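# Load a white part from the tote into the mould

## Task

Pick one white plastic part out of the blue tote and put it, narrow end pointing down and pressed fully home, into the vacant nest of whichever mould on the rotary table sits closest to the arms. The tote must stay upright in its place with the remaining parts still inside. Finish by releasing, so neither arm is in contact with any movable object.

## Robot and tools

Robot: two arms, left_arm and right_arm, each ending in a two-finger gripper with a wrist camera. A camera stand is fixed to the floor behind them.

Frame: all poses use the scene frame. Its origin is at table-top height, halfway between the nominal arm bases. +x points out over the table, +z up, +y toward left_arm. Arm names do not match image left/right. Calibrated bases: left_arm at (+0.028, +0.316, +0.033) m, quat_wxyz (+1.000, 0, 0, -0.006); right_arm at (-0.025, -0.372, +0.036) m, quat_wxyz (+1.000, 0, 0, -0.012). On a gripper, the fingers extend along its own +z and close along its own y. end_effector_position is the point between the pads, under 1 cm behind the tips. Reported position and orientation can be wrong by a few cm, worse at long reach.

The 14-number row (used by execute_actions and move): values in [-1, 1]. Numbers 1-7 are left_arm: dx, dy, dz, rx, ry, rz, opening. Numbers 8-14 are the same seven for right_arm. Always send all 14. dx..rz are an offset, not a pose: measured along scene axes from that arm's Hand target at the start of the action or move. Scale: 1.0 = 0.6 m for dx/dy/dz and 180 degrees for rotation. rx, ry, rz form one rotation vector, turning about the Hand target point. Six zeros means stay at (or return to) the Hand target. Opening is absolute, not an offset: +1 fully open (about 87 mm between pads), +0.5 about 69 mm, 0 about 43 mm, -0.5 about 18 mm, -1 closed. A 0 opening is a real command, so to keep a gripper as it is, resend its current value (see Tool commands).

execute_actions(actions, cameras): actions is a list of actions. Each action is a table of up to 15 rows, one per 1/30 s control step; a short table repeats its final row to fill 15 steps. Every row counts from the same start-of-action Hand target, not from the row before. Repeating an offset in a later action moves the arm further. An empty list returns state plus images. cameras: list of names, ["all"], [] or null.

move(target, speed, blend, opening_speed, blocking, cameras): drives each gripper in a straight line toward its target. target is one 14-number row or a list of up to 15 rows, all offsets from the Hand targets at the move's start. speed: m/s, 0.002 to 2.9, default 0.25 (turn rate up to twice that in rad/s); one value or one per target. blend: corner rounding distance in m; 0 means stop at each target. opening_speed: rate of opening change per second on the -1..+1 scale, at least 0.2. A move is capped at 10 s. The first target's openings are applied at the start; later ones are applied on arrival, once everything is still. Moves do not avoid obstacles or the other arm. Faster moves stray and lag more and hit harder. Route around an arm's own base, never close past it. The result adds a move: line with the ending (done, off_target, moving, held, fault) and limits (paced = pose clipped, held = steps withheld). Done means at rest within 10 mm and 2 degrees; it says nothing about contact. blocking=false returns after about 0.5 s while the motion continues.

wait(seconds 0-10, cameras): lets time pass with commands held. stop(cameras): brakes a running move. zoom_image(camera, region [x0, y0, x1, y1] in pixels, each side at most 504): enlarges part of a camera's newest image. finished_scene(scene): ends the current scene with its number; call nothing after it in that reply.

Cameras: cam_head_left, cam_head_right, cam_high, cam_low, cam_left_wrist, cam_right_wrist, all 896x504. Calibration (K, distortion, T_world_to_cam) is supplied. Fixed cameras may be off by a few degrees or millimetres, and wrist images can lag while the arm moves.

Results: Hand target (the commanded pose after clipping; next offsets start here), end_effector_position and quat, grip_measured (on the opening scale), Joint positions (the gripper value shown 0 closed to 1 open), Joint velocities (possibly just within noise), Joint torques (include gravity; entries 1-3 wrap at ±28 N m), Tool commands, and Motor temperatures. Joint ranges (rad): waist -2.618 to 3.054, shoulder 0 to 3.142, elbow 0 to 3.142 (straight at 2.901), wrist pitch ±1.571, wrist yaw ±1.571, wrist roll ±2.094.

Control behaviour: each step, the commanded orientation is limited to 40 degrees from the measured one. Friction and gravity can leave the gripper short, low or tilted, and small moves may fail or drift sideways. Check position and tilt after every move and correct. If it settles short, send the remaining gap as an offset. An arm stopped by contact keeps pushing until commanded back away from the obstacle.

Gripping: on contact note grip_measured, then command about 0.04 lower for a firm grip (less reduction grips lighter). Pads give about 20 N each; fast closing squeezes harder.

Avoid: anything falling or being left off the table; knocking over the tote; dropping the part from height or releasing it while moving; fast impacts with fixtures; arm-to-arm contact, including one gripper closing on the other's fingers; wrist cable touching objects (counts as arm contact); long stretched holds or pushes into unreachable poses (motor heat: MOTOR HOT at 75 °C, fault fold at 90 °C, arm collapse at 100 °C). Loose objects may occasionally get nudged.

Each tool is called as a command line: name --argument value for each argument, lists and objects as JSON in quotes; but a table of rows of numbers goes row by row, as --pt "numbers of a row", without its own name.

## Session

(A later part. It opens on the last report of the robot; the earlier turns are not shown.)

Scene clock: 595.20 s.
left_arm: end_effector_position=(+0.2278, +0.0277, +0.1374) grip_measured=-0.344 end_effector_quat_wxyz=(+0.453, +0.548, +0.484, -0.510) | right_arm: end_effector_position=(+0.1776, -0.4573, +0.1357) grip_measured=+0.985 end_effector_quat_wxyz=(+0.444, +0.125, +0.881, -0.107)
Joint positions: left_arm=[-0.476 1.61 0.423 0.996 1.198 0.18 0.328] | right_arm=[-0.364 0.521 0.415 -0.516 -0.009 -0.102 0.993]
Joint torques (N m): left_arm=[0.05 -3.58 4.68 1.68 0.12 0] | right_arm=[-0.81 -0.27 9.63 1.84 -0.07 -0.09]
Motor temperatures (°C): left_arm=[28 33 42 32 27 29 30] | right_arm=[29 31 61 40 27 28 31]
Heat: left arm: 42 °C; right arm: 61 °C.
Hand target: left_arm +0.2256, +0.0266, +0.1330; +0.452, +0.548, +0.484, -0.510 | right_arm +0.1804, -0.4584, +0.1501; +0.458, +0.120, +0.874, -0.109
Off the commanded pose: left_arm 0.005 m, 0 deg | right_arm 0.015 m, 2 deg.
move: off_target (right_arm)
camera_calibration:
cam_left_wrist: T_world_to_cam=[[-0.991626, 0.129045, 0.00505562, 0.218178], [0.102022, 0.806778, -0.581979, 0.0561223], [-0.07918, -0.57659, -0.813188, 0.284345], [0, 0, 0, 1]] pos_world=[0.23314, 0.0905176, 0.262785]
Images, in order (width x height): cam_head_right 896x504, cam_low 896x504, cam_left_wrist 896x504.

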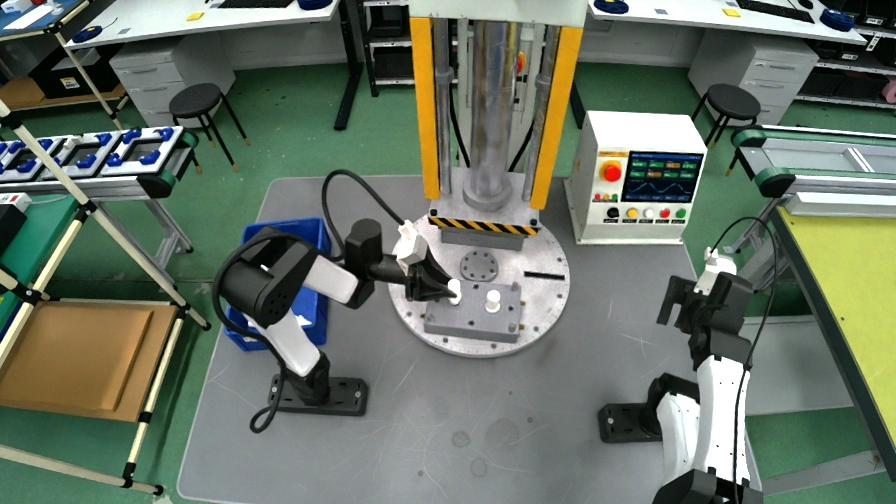

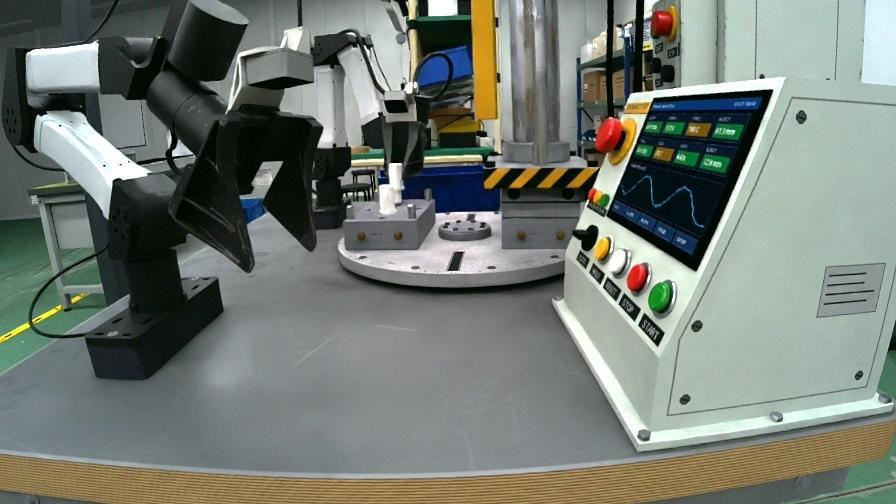

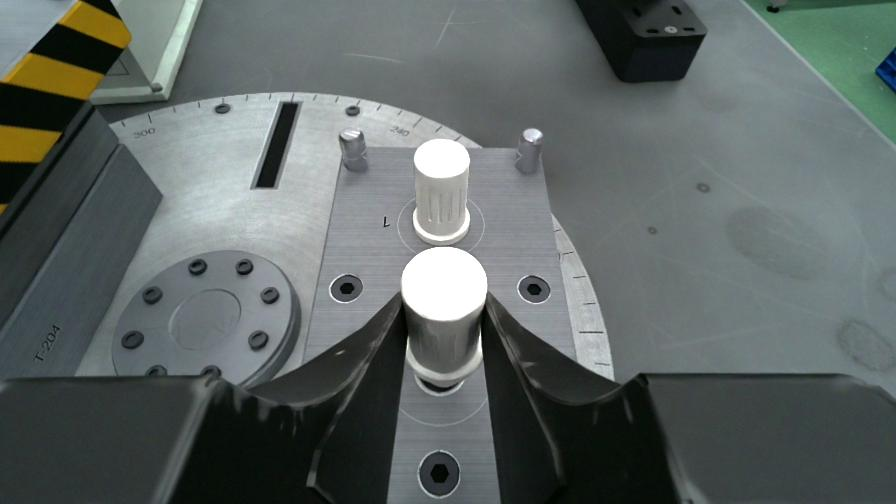

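move --target '[0.004,-0.0005,0,0,0,0.0044,-0.5,0,0,0,0,0,0,1]' --speed 0.02 --cameras '["cam_left_wrist","cam_head_right"]'

zoom_image --camera "cam_left_wrist" --region '[405, 340, 485, 430]'

Scene clock: 625.13 s.
left_arm: end_effector_position=(+0.2292, +0.0274, +0.1384) grip_measured=-0.344 end_effector_quat_wxyz=(+0.455, +0.546, +0.485, -0.509) | right_arm: end_effector_position=(+0.1776, -0.4573, +0.1357) grip_measured=+0.985 end_effector_quat_wxyz=(+0.444, +0.125, +0.881, -0.107)
Joint positions: left_arm=[-0.476 1.61 0.423 1.005 1.191 0.173 0.328] | right_arm=[-0.364 0.521 0.415 -0.516 -0.009 -0.102 0.993]
Joint torques (N m): left_arm=[0.05 -3.41 4.66 1.73 0.07 0.02] | right_arm=[-0.9 -0.4 9.55 1.84 -0.06 -0.06]
Motor temperatures (°C): left_arm=[28 32 41 35 27 29 30] | right_arm=[29 31 61 40 27 28 31]
Heat: left arm: 41 °C; right arm: 61 °C.
Hand target: left_arm +0.2280, +0.0263, +0.1330; +0.456, +0.544, +0.488, -0.507 | right_arm +0.1804, -0.4584, +0.1501; +0.458, +0.120, +0.874, -0.109
Off the commanded pose: left_arm 0.006 m, 0 deg | right_arm 0.015 m, 2 deg.
move: off_target (right_arm)
camera_calibration:
cam_left_wrist: T_world_to_cam=[[-0.992584, 0.121517, 0.00316548, 0.220411], [0.0968469, 0.806275, -0.583559, 0.0581914], [-0.0734645, -0.578925, -0.812064, 0.283638], [0, 0, 0, 1]] pos_world=[0.233978, 0.0905033, 0.263593]
Images, in order (width x height): cam_head_right 896x504, cam_left_wrist 896x504.

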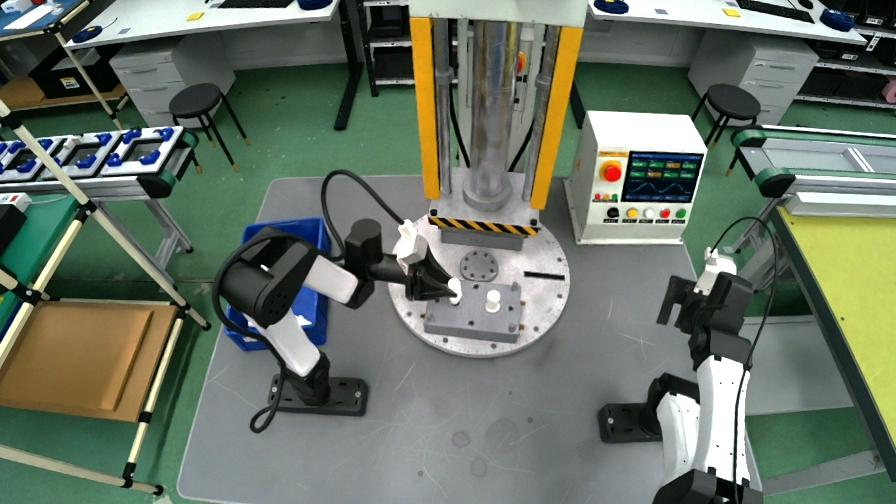

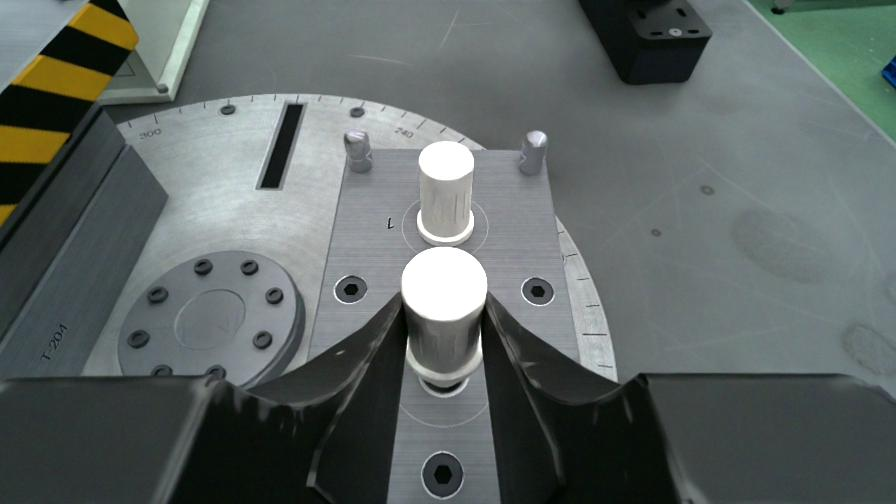

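Scaled by 5.600 from the camera's 896x504 image, which has a finer 1280x720 frame.

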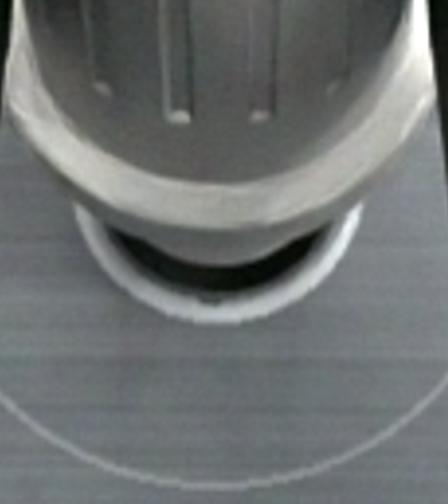

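zoom_image --camera "cam_left_wrist" --region '[414, 370, 474, 402]'

zoom_image --camera "cam_head_right" --region '[430, 270, 480, 320]'

Scaled by 8.400 from the camera's 896x504 image, which has a finer 1280x720 frame.

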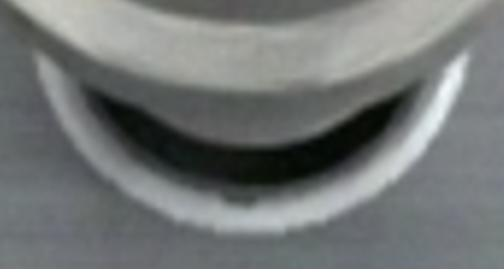

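Scaled by 10.080 from the camera's 896x504 image, which has a finer 1280x720 frame.

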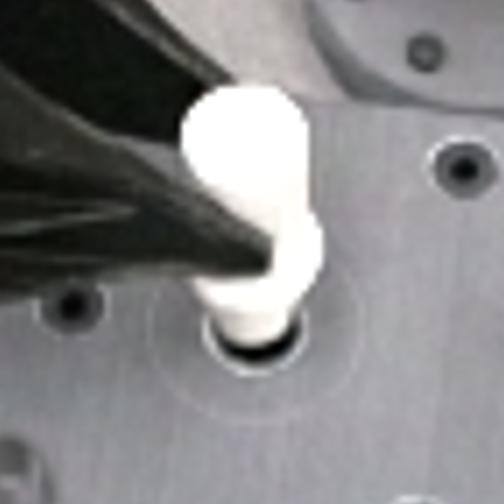

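move --target '[0,0,-0.0083,0,0,0,-0.5,0,0,0,0,0,0,1]' --speed 0.015 --cameras '["cam_left_wrist","cam_head_right"]'

zoom_image --camera "cam_left_wrist" --region '[414, 370, 474, 402]'

zoom_image --camera "cam_head_right" --region '[430, 270, 480, 320]'

Scene clock: 645.30 s.
left_arm: end_effector_position=(+0.2293, +0.0274, +0.1323) grip_measured=-0.344 end_effector_quat_wxyz=(+0.454, +0.545, +0.487, -0.509) | right_arm: end_effector_position=(+0.1776, -0.4573, +0.1357) grip_measured=+0.985 end_effector_quat_wxyz=(+0.444, +0.125, +0.881, -0.107)
Joint positions: left_arm=[-0.476 1.638 0.417 1.033 1.19 0.173 0.328] | right_arm=[-0.364 0.521 0.415 -0.516 -0.009 -0.102 0.993]
Joint torques (N m): left_arm=[0.03 -3.64 4.51 1.74 0.07 0.02] | right_arm=[-0.84 -0.31 9.61 1.82 -0.04 -0.1]
Motor temperatures (°C): left_arm=[28 32 41 35 27 29 30] | right_arm=[29 31 62 40 27 28 31]
Heat: left arm: 41 °C; right arm: 62 °C.
Hand target: left_arm +0.2280, +0.0263, +0.1279; +0.456, +0.544, +0.488, -0.507 | right_arm +0.1804, -0.4584, +0.1501; +0.458, +0.120, +0.874, -0.109
Off the commanded pose: left_arm 0.005 m, 0 deg | right_arm 0.015 m, 2 deg.
move: off_target (right_arm)
camera_calibration:
cam_left_wrist: T_world_to_cam=[[-0.99269, 0.120371, 0.00881042, 0.21983], [0.0928247, 0.808097, -0.58169, 0.0552308], [-0.0771381, -0.57662, -0.813363, 0.279572], [0, 0, 0, 1]] pos_world=[0.234661, 0.0901142, 0.257584]
Images, in order (width x height): cam_head_right 896x504, cam_left_wrist 896x504.

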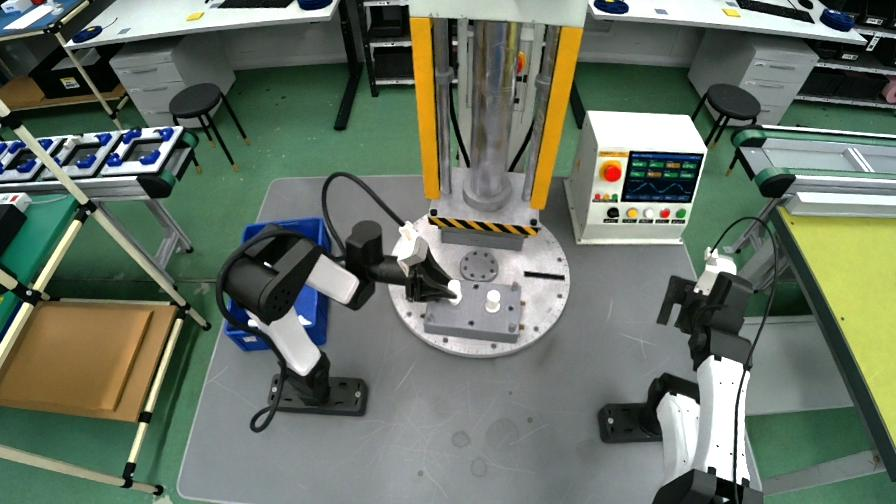

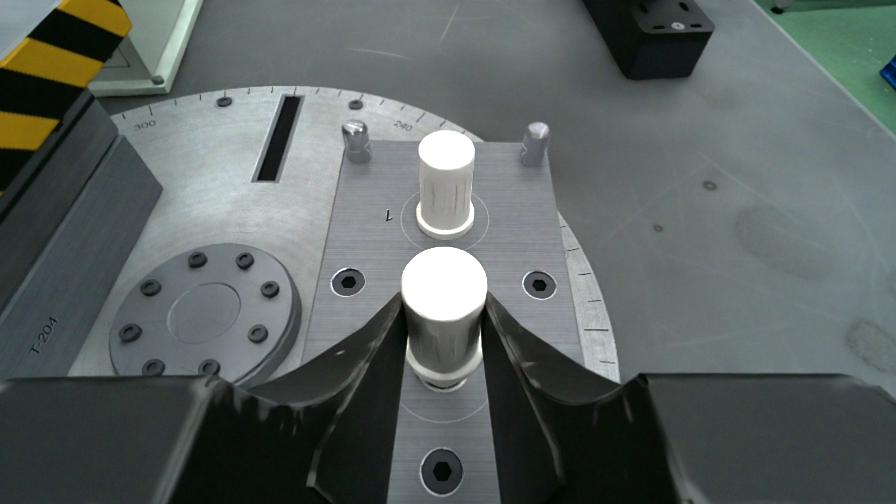

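Scaled by 8.400 from the camera's 896x504 image, which has a finer 1280x720 frame.

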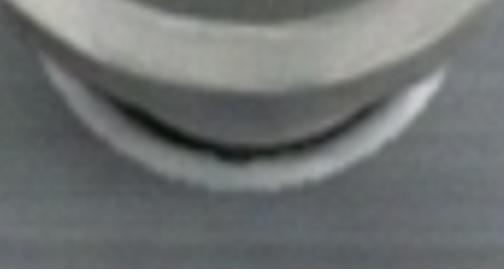

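Scaled by 10.080 from the camera's 896x504 image, which has a finer 1280x720 frame.

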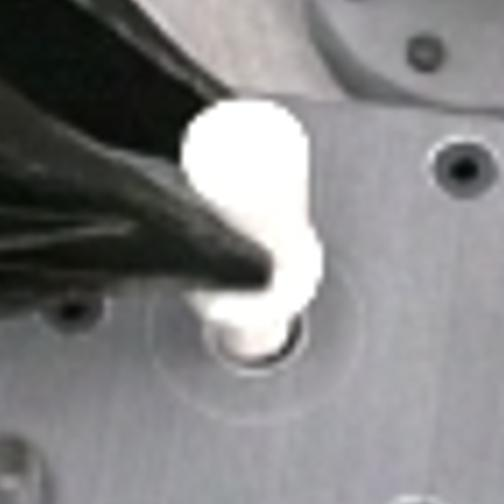

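move --target '[0.0005,-0.0005,-0.0067,0,0,0,-0.5,0,0,0,0,0,0,1]' --speed 0.015 --cameras '["cam_left_wrist","cam_head_right"]'

zoom_image --camera "cam_left_wrist" --region '[414, 370, 474, 402]'

zoom_image --camera "cam_head_right" --region '[430, 270, 480, 320]'

Scene clock: 654.80 s.
left_arm: end_effector_position=(+0.2306, +0.0268, +0.1291) grip_measured=-0.344 end_effector_quat_wxyz=(+0.455, +0.545, +0.487, -0.509) | right_arm: end_effector_position=(+0.1776, -0.4573, +0.1357) grip_measured=+0.985 end_effector_quat_wxyz=(+0.444, +0.125, +0.881, -0.107)
Joint positions: left_arm=[-0.476 1.661 0.417 1.059 1.189 0.173 0.328] | right_arm=[-0.364 0.521 0.415 -0.516 -0.009 -0.102 0.993]
Joint torques (N m): left_arm=[-0.01 -3.73 4.05 1.74 0.08 0.01] | right_arm=[-0.92 -0.35 9.59 1.83 -0.07 -0.09]
Motor temperatures (°C): left_arm=[28 32 41 35 27 29 30] | right_arm=[29 31 62 40 27 28 31]
Heat: left arm: 41 °C; right arm: 62 °C.
Hand target: left_arm +0.2283, +0.0260, +0.1239; +0.456, +0.544, +0.488, -0.507 | right_arm +0.1804, -0.4584, +0.1501; +0.458, +0.120, +0.874, -0.109
Off the commanded pose: left_arm 0.006 m, 0 deg | right_arm 0.015 m, 2 deg.
move: off_target (right_arm)
camera_calibration:
cam_left_wrist: T_world_to_cam=[[-0.9928, 0.119642, 0.00589212, 0.221648], [0.0938428, 0.807404, -0.582489, 0.0536399], [-0.0744473, -0.577741, -0.812818, 0.276137], [0, 0, 0, 1]] pos_world=[0.235576, 0.0897084, 0.254388]
Images, in order (width x height): cam_head_right 896x504, cam_left_wrist 896x504.

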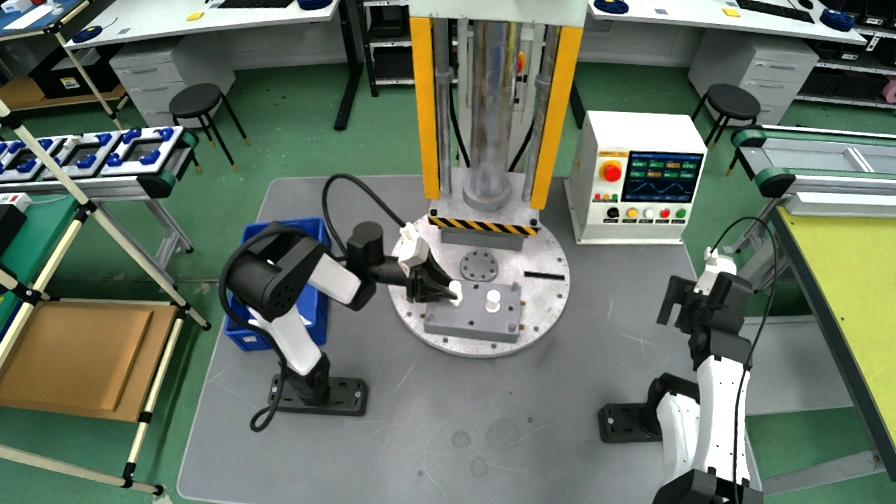

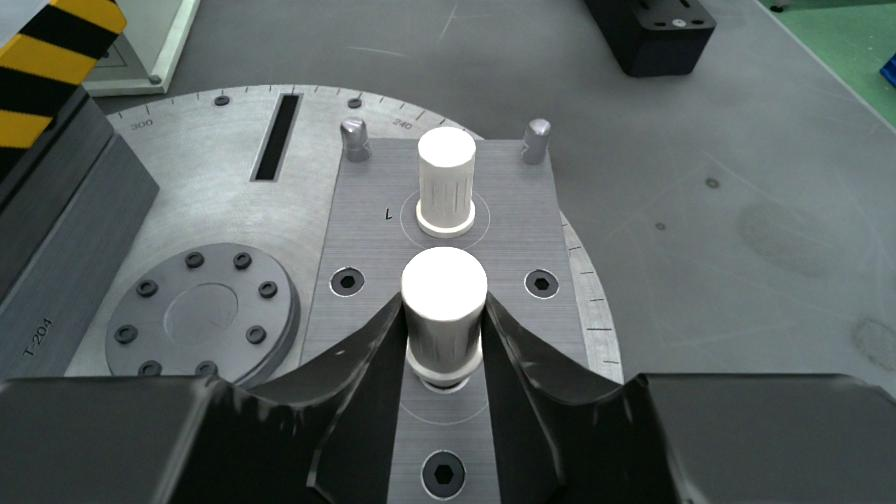

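Scaled by 8.400 from the camera's 896x504 image, which has a finer 1280x720 frame.

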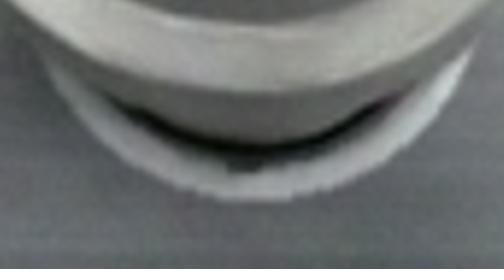

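Scaled by 10.080 from the camera's 896x504 image, which has a finer 1280x720 frame.

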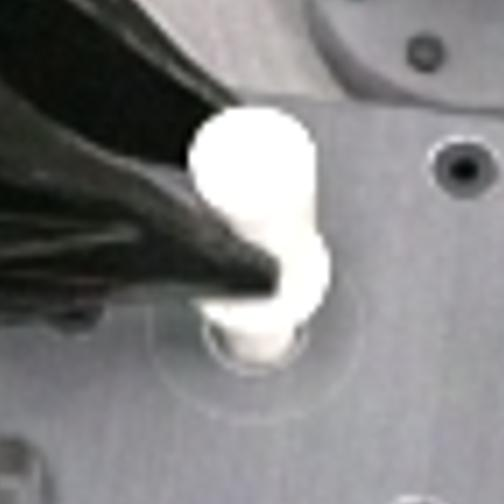

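move --target '[0,0.0017,-0.005,0,0,0,-0.5,0,0,0,0,0,0,1]' --speed 0.015 --cameras '["cam_left_wrist","cam_head_right"]'

zoom_image --camera "cam_left_wrist" --region '[414, 370, 474, 402]'

zoom_image --camera "cam_head_right" --region '[430, 270, 480, 320]'

Scene clock: 671.40 s.
left_arm: end_effector_position=(+0.2299, +0.0273, +0.1255) grip_measured=-0.344 end_effector_quat_wxyz=(+0.455, +0.545, +0.487, -0.508) | right_arm: end_effector_position=(+0.1776, -0.4573, +0.1357) grip_measured=+0.985 end_effector_quat_wxyz=(+0.444, +0.125, +0.881, -0.107)
Joint positions: left_arm=[-0.476 1.675 0.408 1.081 1.187 0.173 0.328] | right_arm=[-0.364 0.521 0.415 -0.516 -0.009 -0.102 0.993]
Joint torques (N m): left_arm=[0.28 -3.75 4.22 1.7 0.12 0.02] | right_arm=[-0.91 -0.27 9.72 1.86 -0.08 -0.1]
Motor temperatures (°C): left_arm=[28 32 41 35 27 29 30] | right_arm=[29 31 62 40 27 28 31]
Heat: left arm: 41 °C; right arm: 62 °C.
Hand target: left_arm +0.2283, +0.0270, +0.1209; +0.456, +0.544, +0.488, -0.507 | right_arm +0.1804, -0.4584, +0.1501; +0.458, +0.120, +0.874, -0.109
Off the commanded pose: left_arm 0.005 m, 0 deg | right_arm 0.015 m, 2 deg.
move: off_target (right_arm)
camera_calibration:
cam_left_wrist: T_world_to_cam=[[-0.99298, 0.118102, 0.00655761, 0.220844], [0.0922447, 0.807897, -0.58206, 0.0515739], [-0.0740402, -0.577369, -0.813119, 0.27341], [0, 0, 0, 1]] pos_world=[0.23478, 0.0901097, 0.250886]
Images, in order (width x height): cam_head_right 896x504, cam_left_wrist 896x504.

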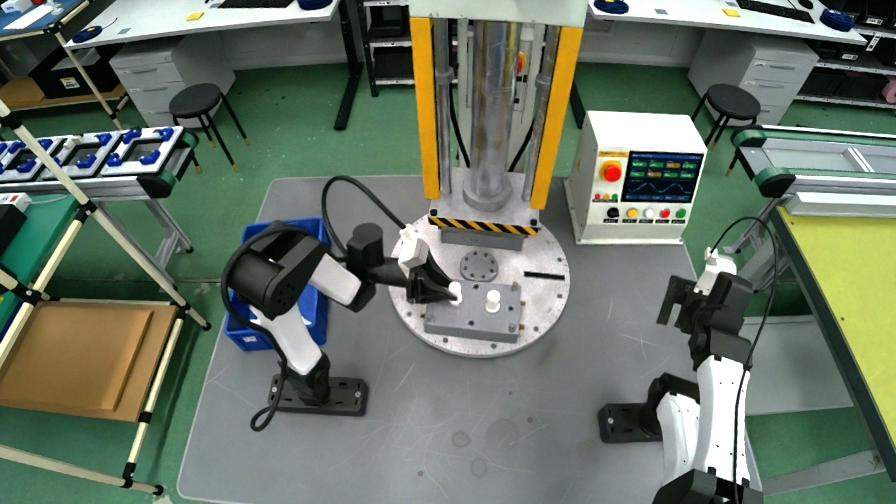

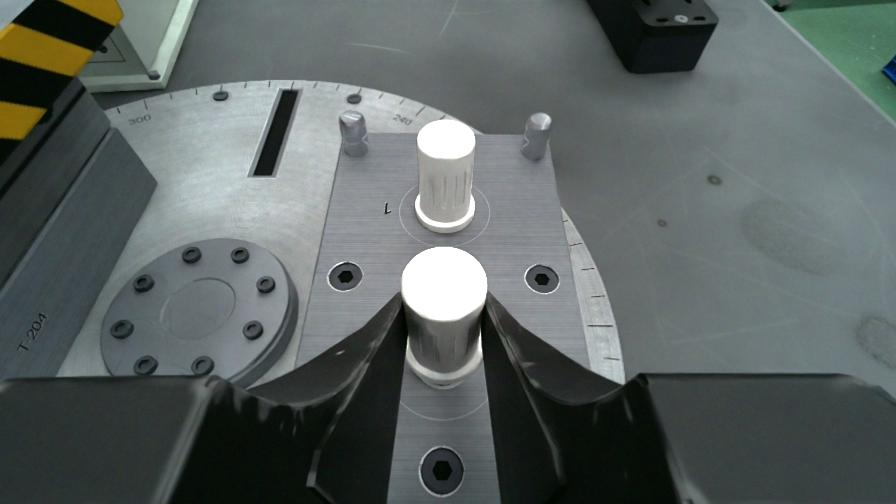

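Scaled by 8.400 from the camera's 896x504 image, which has a finer 1280x720 frame.

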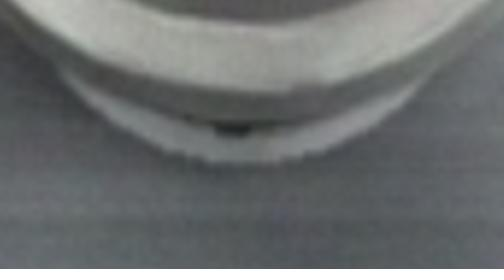

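Scaled by 10.080 from the camera's 896x504 image, which has a finer 1280x720 frame.

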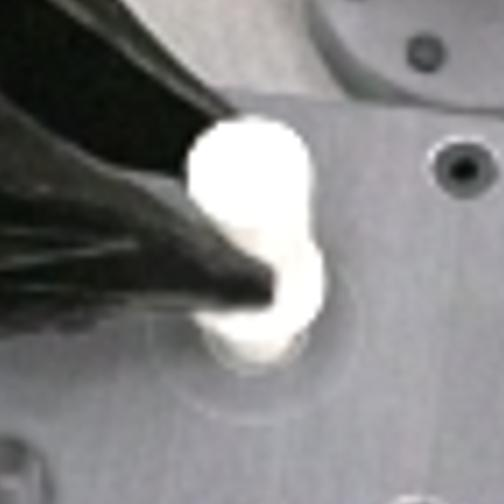

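move --target '[0,0,-0.01,0,0,0,-0.5,0,0,0,0,0,0,1]' --speed 0.015 --cameras '["cam_left_wrist","cam_head_right","cam_low"]'

zoom_image --camera "cam_left_wrist" --region '[405, 340, 485, 430]'

zoom_image --camera "cam_head_right" --region '[430, 270, 480, 320]'

Scene clock: 679.57 s.
left_arm: end_effector_position=(+0.2302, +0.0273, +0.1192) grip_measured=-0.344 end_effector_quat_wxyz=(+0.454, +0.544, +0.489, -0.508) | right_arm: end_effector_position=(+0.1776, -0.4573, +0.1357) grip_measured=+0.985 end_effector_quat_wxyz=(+0.444, +0.125, +0.881, -0.107)
Joint positions: left_arm=[-0.476 1.708 0.403 1.117 1.186 0.173 0.328] | right_arm=[-0.364 0.521 0.415 -0.516 -0.009 -0.102 0.993]
Joint torques (N m): left_arm=[0.28 -3.78 4.01 1.77 0.14 0.03] | right_arm=[-0.91 -0.28 9.7 1.86 -0.07 -0.12]
Motor temperatures (°C): left_arm=[28 32 40 35 27 29 30] | right_arm=[29 31 62 40 27 28 31]
Heat: left arm: 40 °C; right arm: 62 °C.
Hand target: left_arm +0.2284, +0.0269, +0.1150; +0.456, +0.544, +0.488, -0.507 | right_arm +0.1804, -0.4584, +0.1501; +0.458, +0.120, +0.874, -0.109
Off the commanded pose: left_arm 0.005 m, 0 deg | right_arm 0.015 m, 2 deg.
move: off_target (right_arm)
camera_calibration:
cam_left_wrist: T_world_to_cam=[[-0.993136, 0.116623, 0.00897342, 0.22098], [0.089736, 0.80888, -0.581086, 0.0483378], [-0.0750266, -0.576292, -0.813793, 0.268589], [0, 0, 0, 1]] pos_world=[0.235277, 0.0899145, 0.244681]
Images, in order (width x height): cam_head_right 896x504, cam_low 896x504, cam_left_wrist 896x504.

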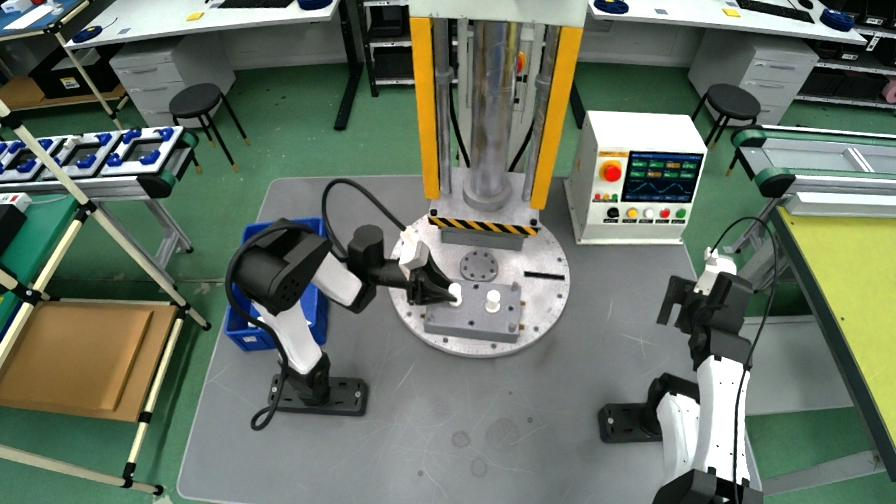

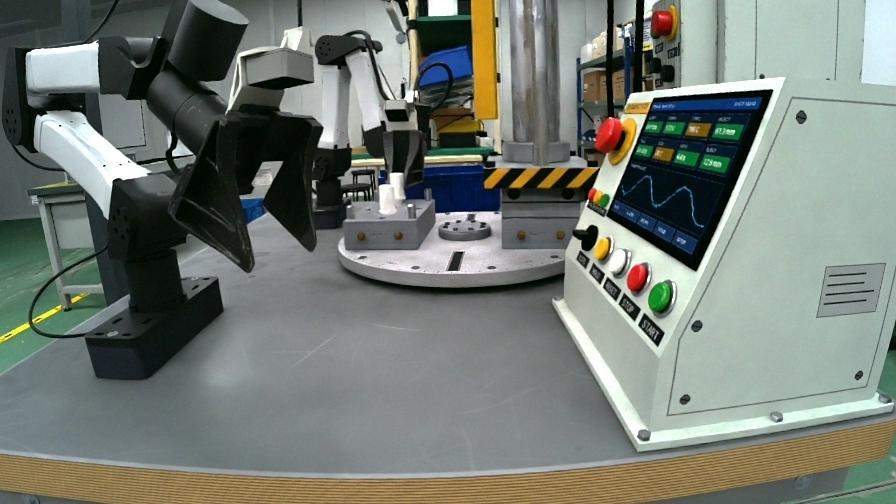

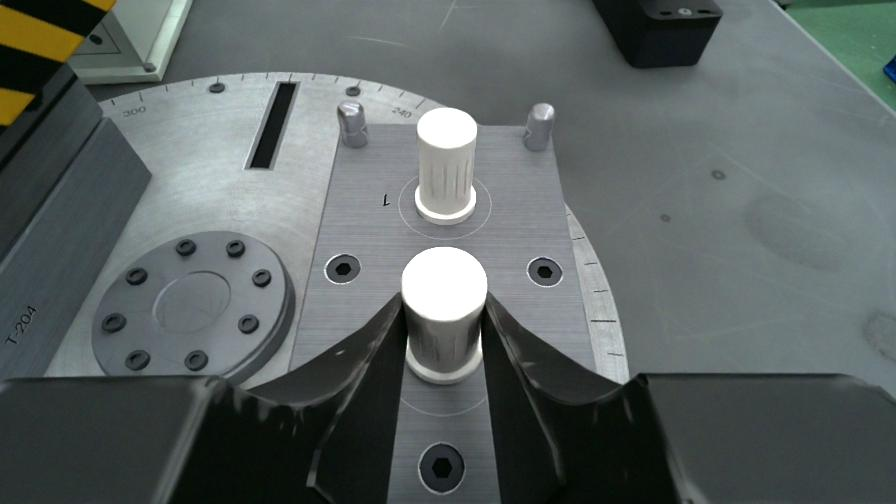

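Scaled by 5.600 from the camera's 896x504 image, which has a finer 1280x720 frame.

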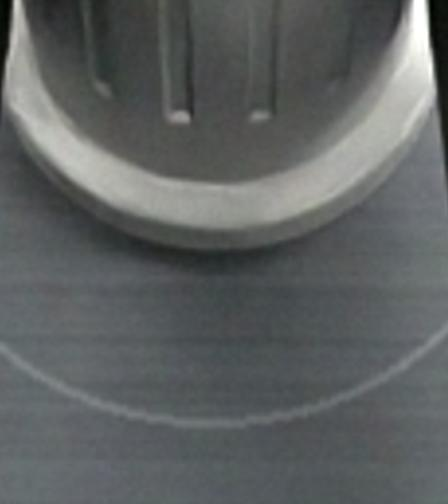

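Scaled by 10.080 from the camera's 896x504 image, which has a finer 1280x720 frame.

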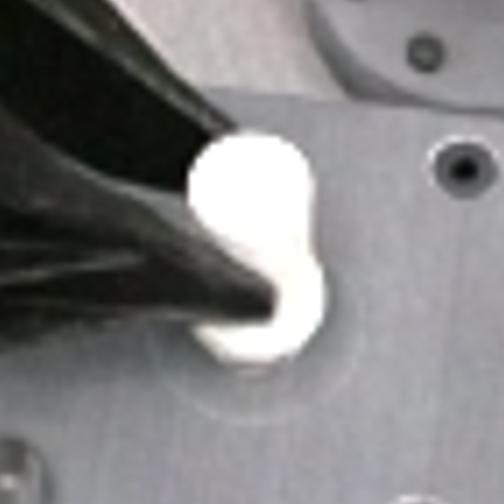

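move --target '[0,0,-0.01,0,0,0,-0.5,0,0,0,0,0,0,1]' --speed 0.015 --cameras '["cam_left_wrist"]'

zoom_image --camera "cam_left_wrist" --region '[405, 340, 485, 430]'

Scene clock: 687.17 s.
left_arm: end_effector_position=(+0.2304, +0.0273, +0.1129) grip_measured=-0.344 end_effector_quat_wxyz=(+0.454, +0.544, +0.490, -0.508) | right_arm: end_effector_position=(+0.1776, -0.4573, +0.1357) grip_measured=+0.985 end_effector_quat_wxyz=(+0.444, +0.125, +0.881, -0.107)
Joint positions: left_arm=[-0.476 1.742 0.398 1.152 1.185 0.173 0.328] | right_arm=[-0.364 0.521 0.415 -0.516 -0.009 -0.102 0.993]
Joint torques (N m): left_arm=[0.27 -3.89 3.74 1.76 0.15 0.04] | right_arm=[-0.9 -0.31 9.59 1.86 -0.07 -0.1]
Motor temperatures (°C): left_arm=[28 32 40 36 27 29 30] | right_arm=[29 31 62 40 27 28 31]
Heat: left arm: 40 °C; right arm: 62 °C.
Hand target: left_arm +0.2283, +0.0270, +0.1090; +0.456, +0.544, +0.488, -0.507 | right_arm +0.1804, -0.4584, +0.1501; +0.458, +0.120, +0.874, -0.109
Off the commanded pose: left_arm 0.004 m, 0 deg | right_arm 0.015 m, 2 deg.
move: off_target (right_arm)
camera_calibration:
cam_left_wrist: T_world_to_cam=[[-0.993244, 0.115456, 0.0116727, 0.221037], [0.087335, 0.809956, -0.579951, 0.0449857], [-0.0764134, -0.575013, -0.814568, 0.26378], [0, 0, 0, 1]] pos_world=[0.235772, 0.0897204, 0.238376]
Images, in order (width x height): cam_left_wrist 896x504.

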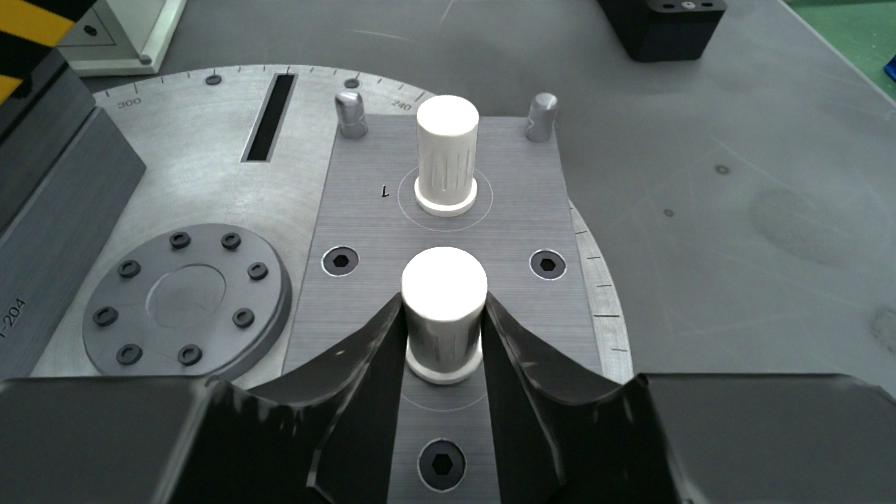

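Scaled by 5.600 from the camera's 896x504 image, which has a finer 1280x720 frame.

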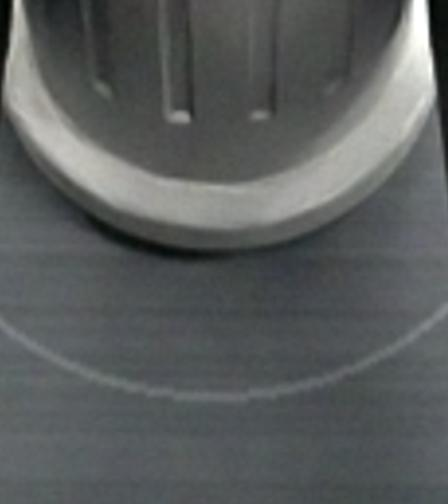

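move --target '[0,0,-0.005,0,0,0,-0.5,0,0,0,0,0,0,1]' --speed 0.012

move --target '[0,0,-0.0033,0,0,0,-0.5,0,0,0,0,0,0,1]' --speed 0.01 --cameras '["cam_left_wrist","cam_low","cam_head_right"]'

zoom_image --camera "cam_low" --region '[370, 160, 430, 220]'

zoom_image --camera "cam_left_wrist" --region '[405, 340, 485, 430]'

Scene clock: 696.53 s.
left_arm: end_effector_position=(+0.2307, +0.0271, +0.1096) grip_measured=-0.344 end_effector_quat_wxyz=(+0.452, +0.543, +0.491, -0.509) | right_arm: end_effector_position=(+0.1776, -0.4573, +0.1357) grip_measured=+0.985 end_effector_quat_wxyz=(+0.444, +0.125, +0.881, -0.107)
Joint positions: left_arm=[-0.476 1.759 0.398 1.166 1.185 0.173 0.328] | right_arm=[-0.364 0.521 0.415 -0.516 -0.009 -0.102 0.993]
Joint torques (N m): left_arm=[0.28 -3.95 3.45 1.82 0.14 0.04] | right_arm=[-0.95 -0.35 9.57 1.88 -0.05 -0.1]
Motor temperatures (°C): left_arm=[28 32 40 36 27 29 30] | right_arm=[29 31 62 40 27 28 31]
Heat: left arm: 40 °C; right arm: 62 °C.
Hand target: left_arm +0.2283, +0.0270, +0.1059; +0.456, +0.544, +0.488, -0.507 | right_arm +0.1804, -0.4584, +0.1501; +0.458, +0.120, +0.874, -0.109
Off the commanded pose: left_arm 0.004 m, 1 deg | right_arm 0.015 m, 2 deg.
move: off_target (right_arm)

Scene clock: 697.40 s.
left_arm: end_effector_position=(+0.2305, +0.0272, +0.1080) grip_measured=-0.344 end_effector_quat_wxyz=(+0.453, +0.544, +0.490, -0.509) | right_arm: end_effector_position=(+0.1776, -0.4573, +0.1357) grip_measured=+0.985 end_effector_quat_wxyz=(+0.444, +0.125, +0.881, -0.107)
Joint positions: left_arm=[-0.476 1.769 0.395 1.181 1.185 0.173 0.328] | right_arm=[-0.364 0.521 0.415 -0.516 -0.009 -0.102 0.993]
Joint torques (N m): left_arm=[0.27 -3.74 3.55 1.83 0.15 0.04] | right_arm=[-0.87 -0.32 9.57 1.86 -0.07 -0.11]
Motor temperatures (°C): left_arm=[28 32 40 36 27 29 30] | right_arm=[29 31 62 40 27 28 31]
Heat: left arm: 40 °C; right arm: 62 °C.
Hand target: left_arm +0.2283, +0.0270, +0.1040; +0.456, +0.544, +0.488, -0.507 | right_arm +0.1804, -0.4584, +0.1501; +0.458, +0.120, +0.874, -0.109
Off the commanded pose: left_arm 0.005 m, 0 deg | right_arm 0.015 m, 2 deg.
move: off_target (right_arm)
camera_calibration:
cam_left_wrist: T_world_to_cam=[[-0.993221, 0.115508, 0.0130496, 0.220978], [0.0866285, 0.810363, -0.579489, 0.0423659], [-0.0775106, -0.57443, -0.814875, 0.260048], [0, 0, 0, 1]] pos_world=[0.235966, 0.0895233, 0.233574]
Images, in order (width x height): cam_head_right 896x504, cam_low 896x504, cam_left_wrist 896x504.

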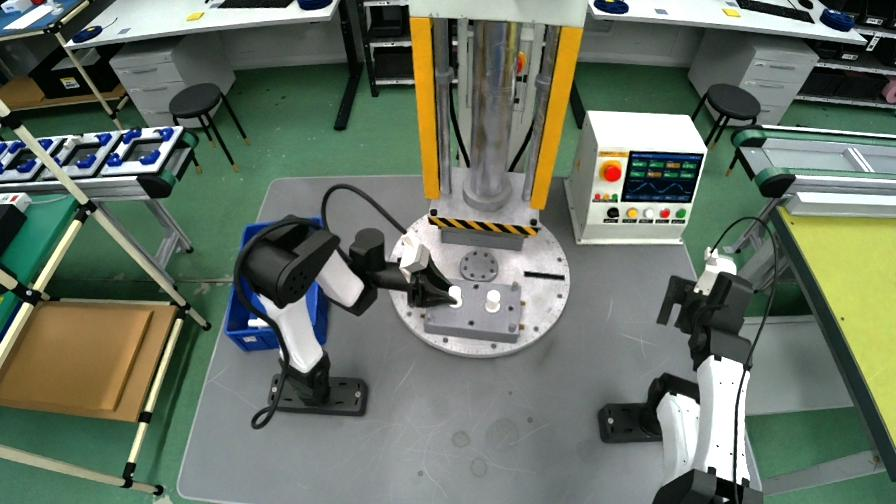

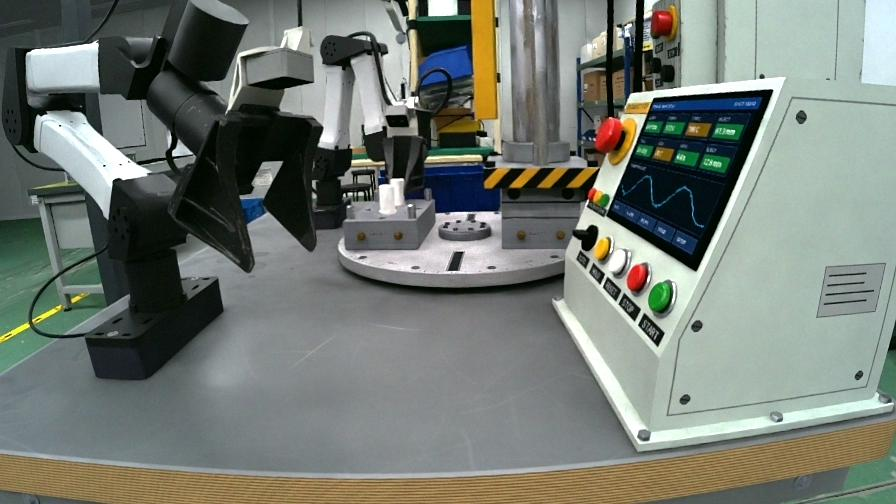

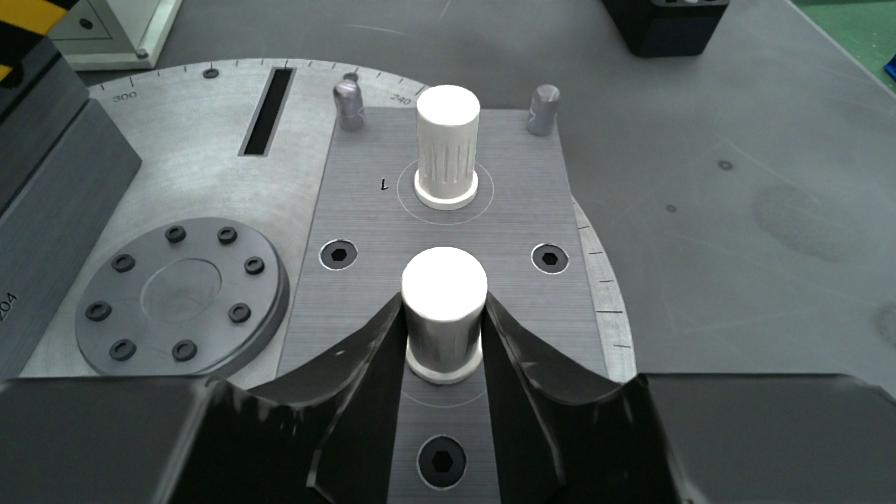

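Scaled by 8.400 from the camera's 896x504 image, which has a finer 1280x720 frame.

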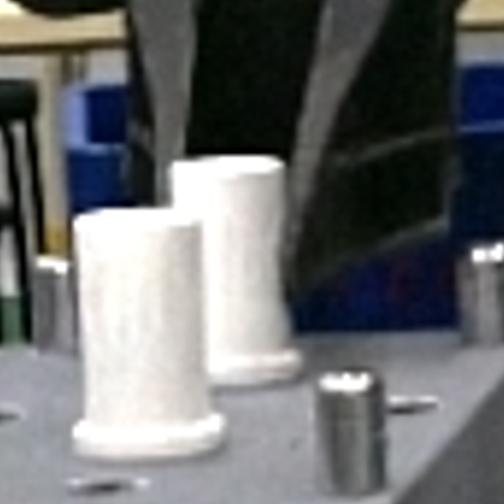

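Scaled by 5.600 from the camera's 896x504 image, which has a finer 1280x720 frame.

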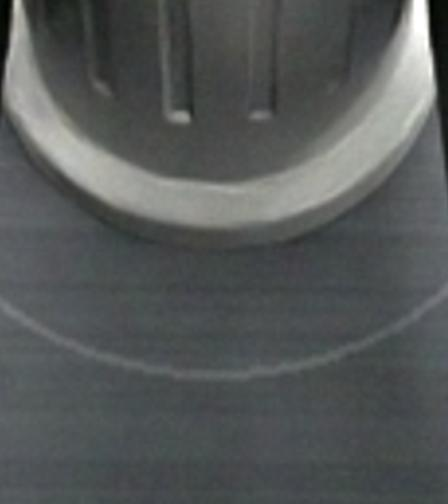

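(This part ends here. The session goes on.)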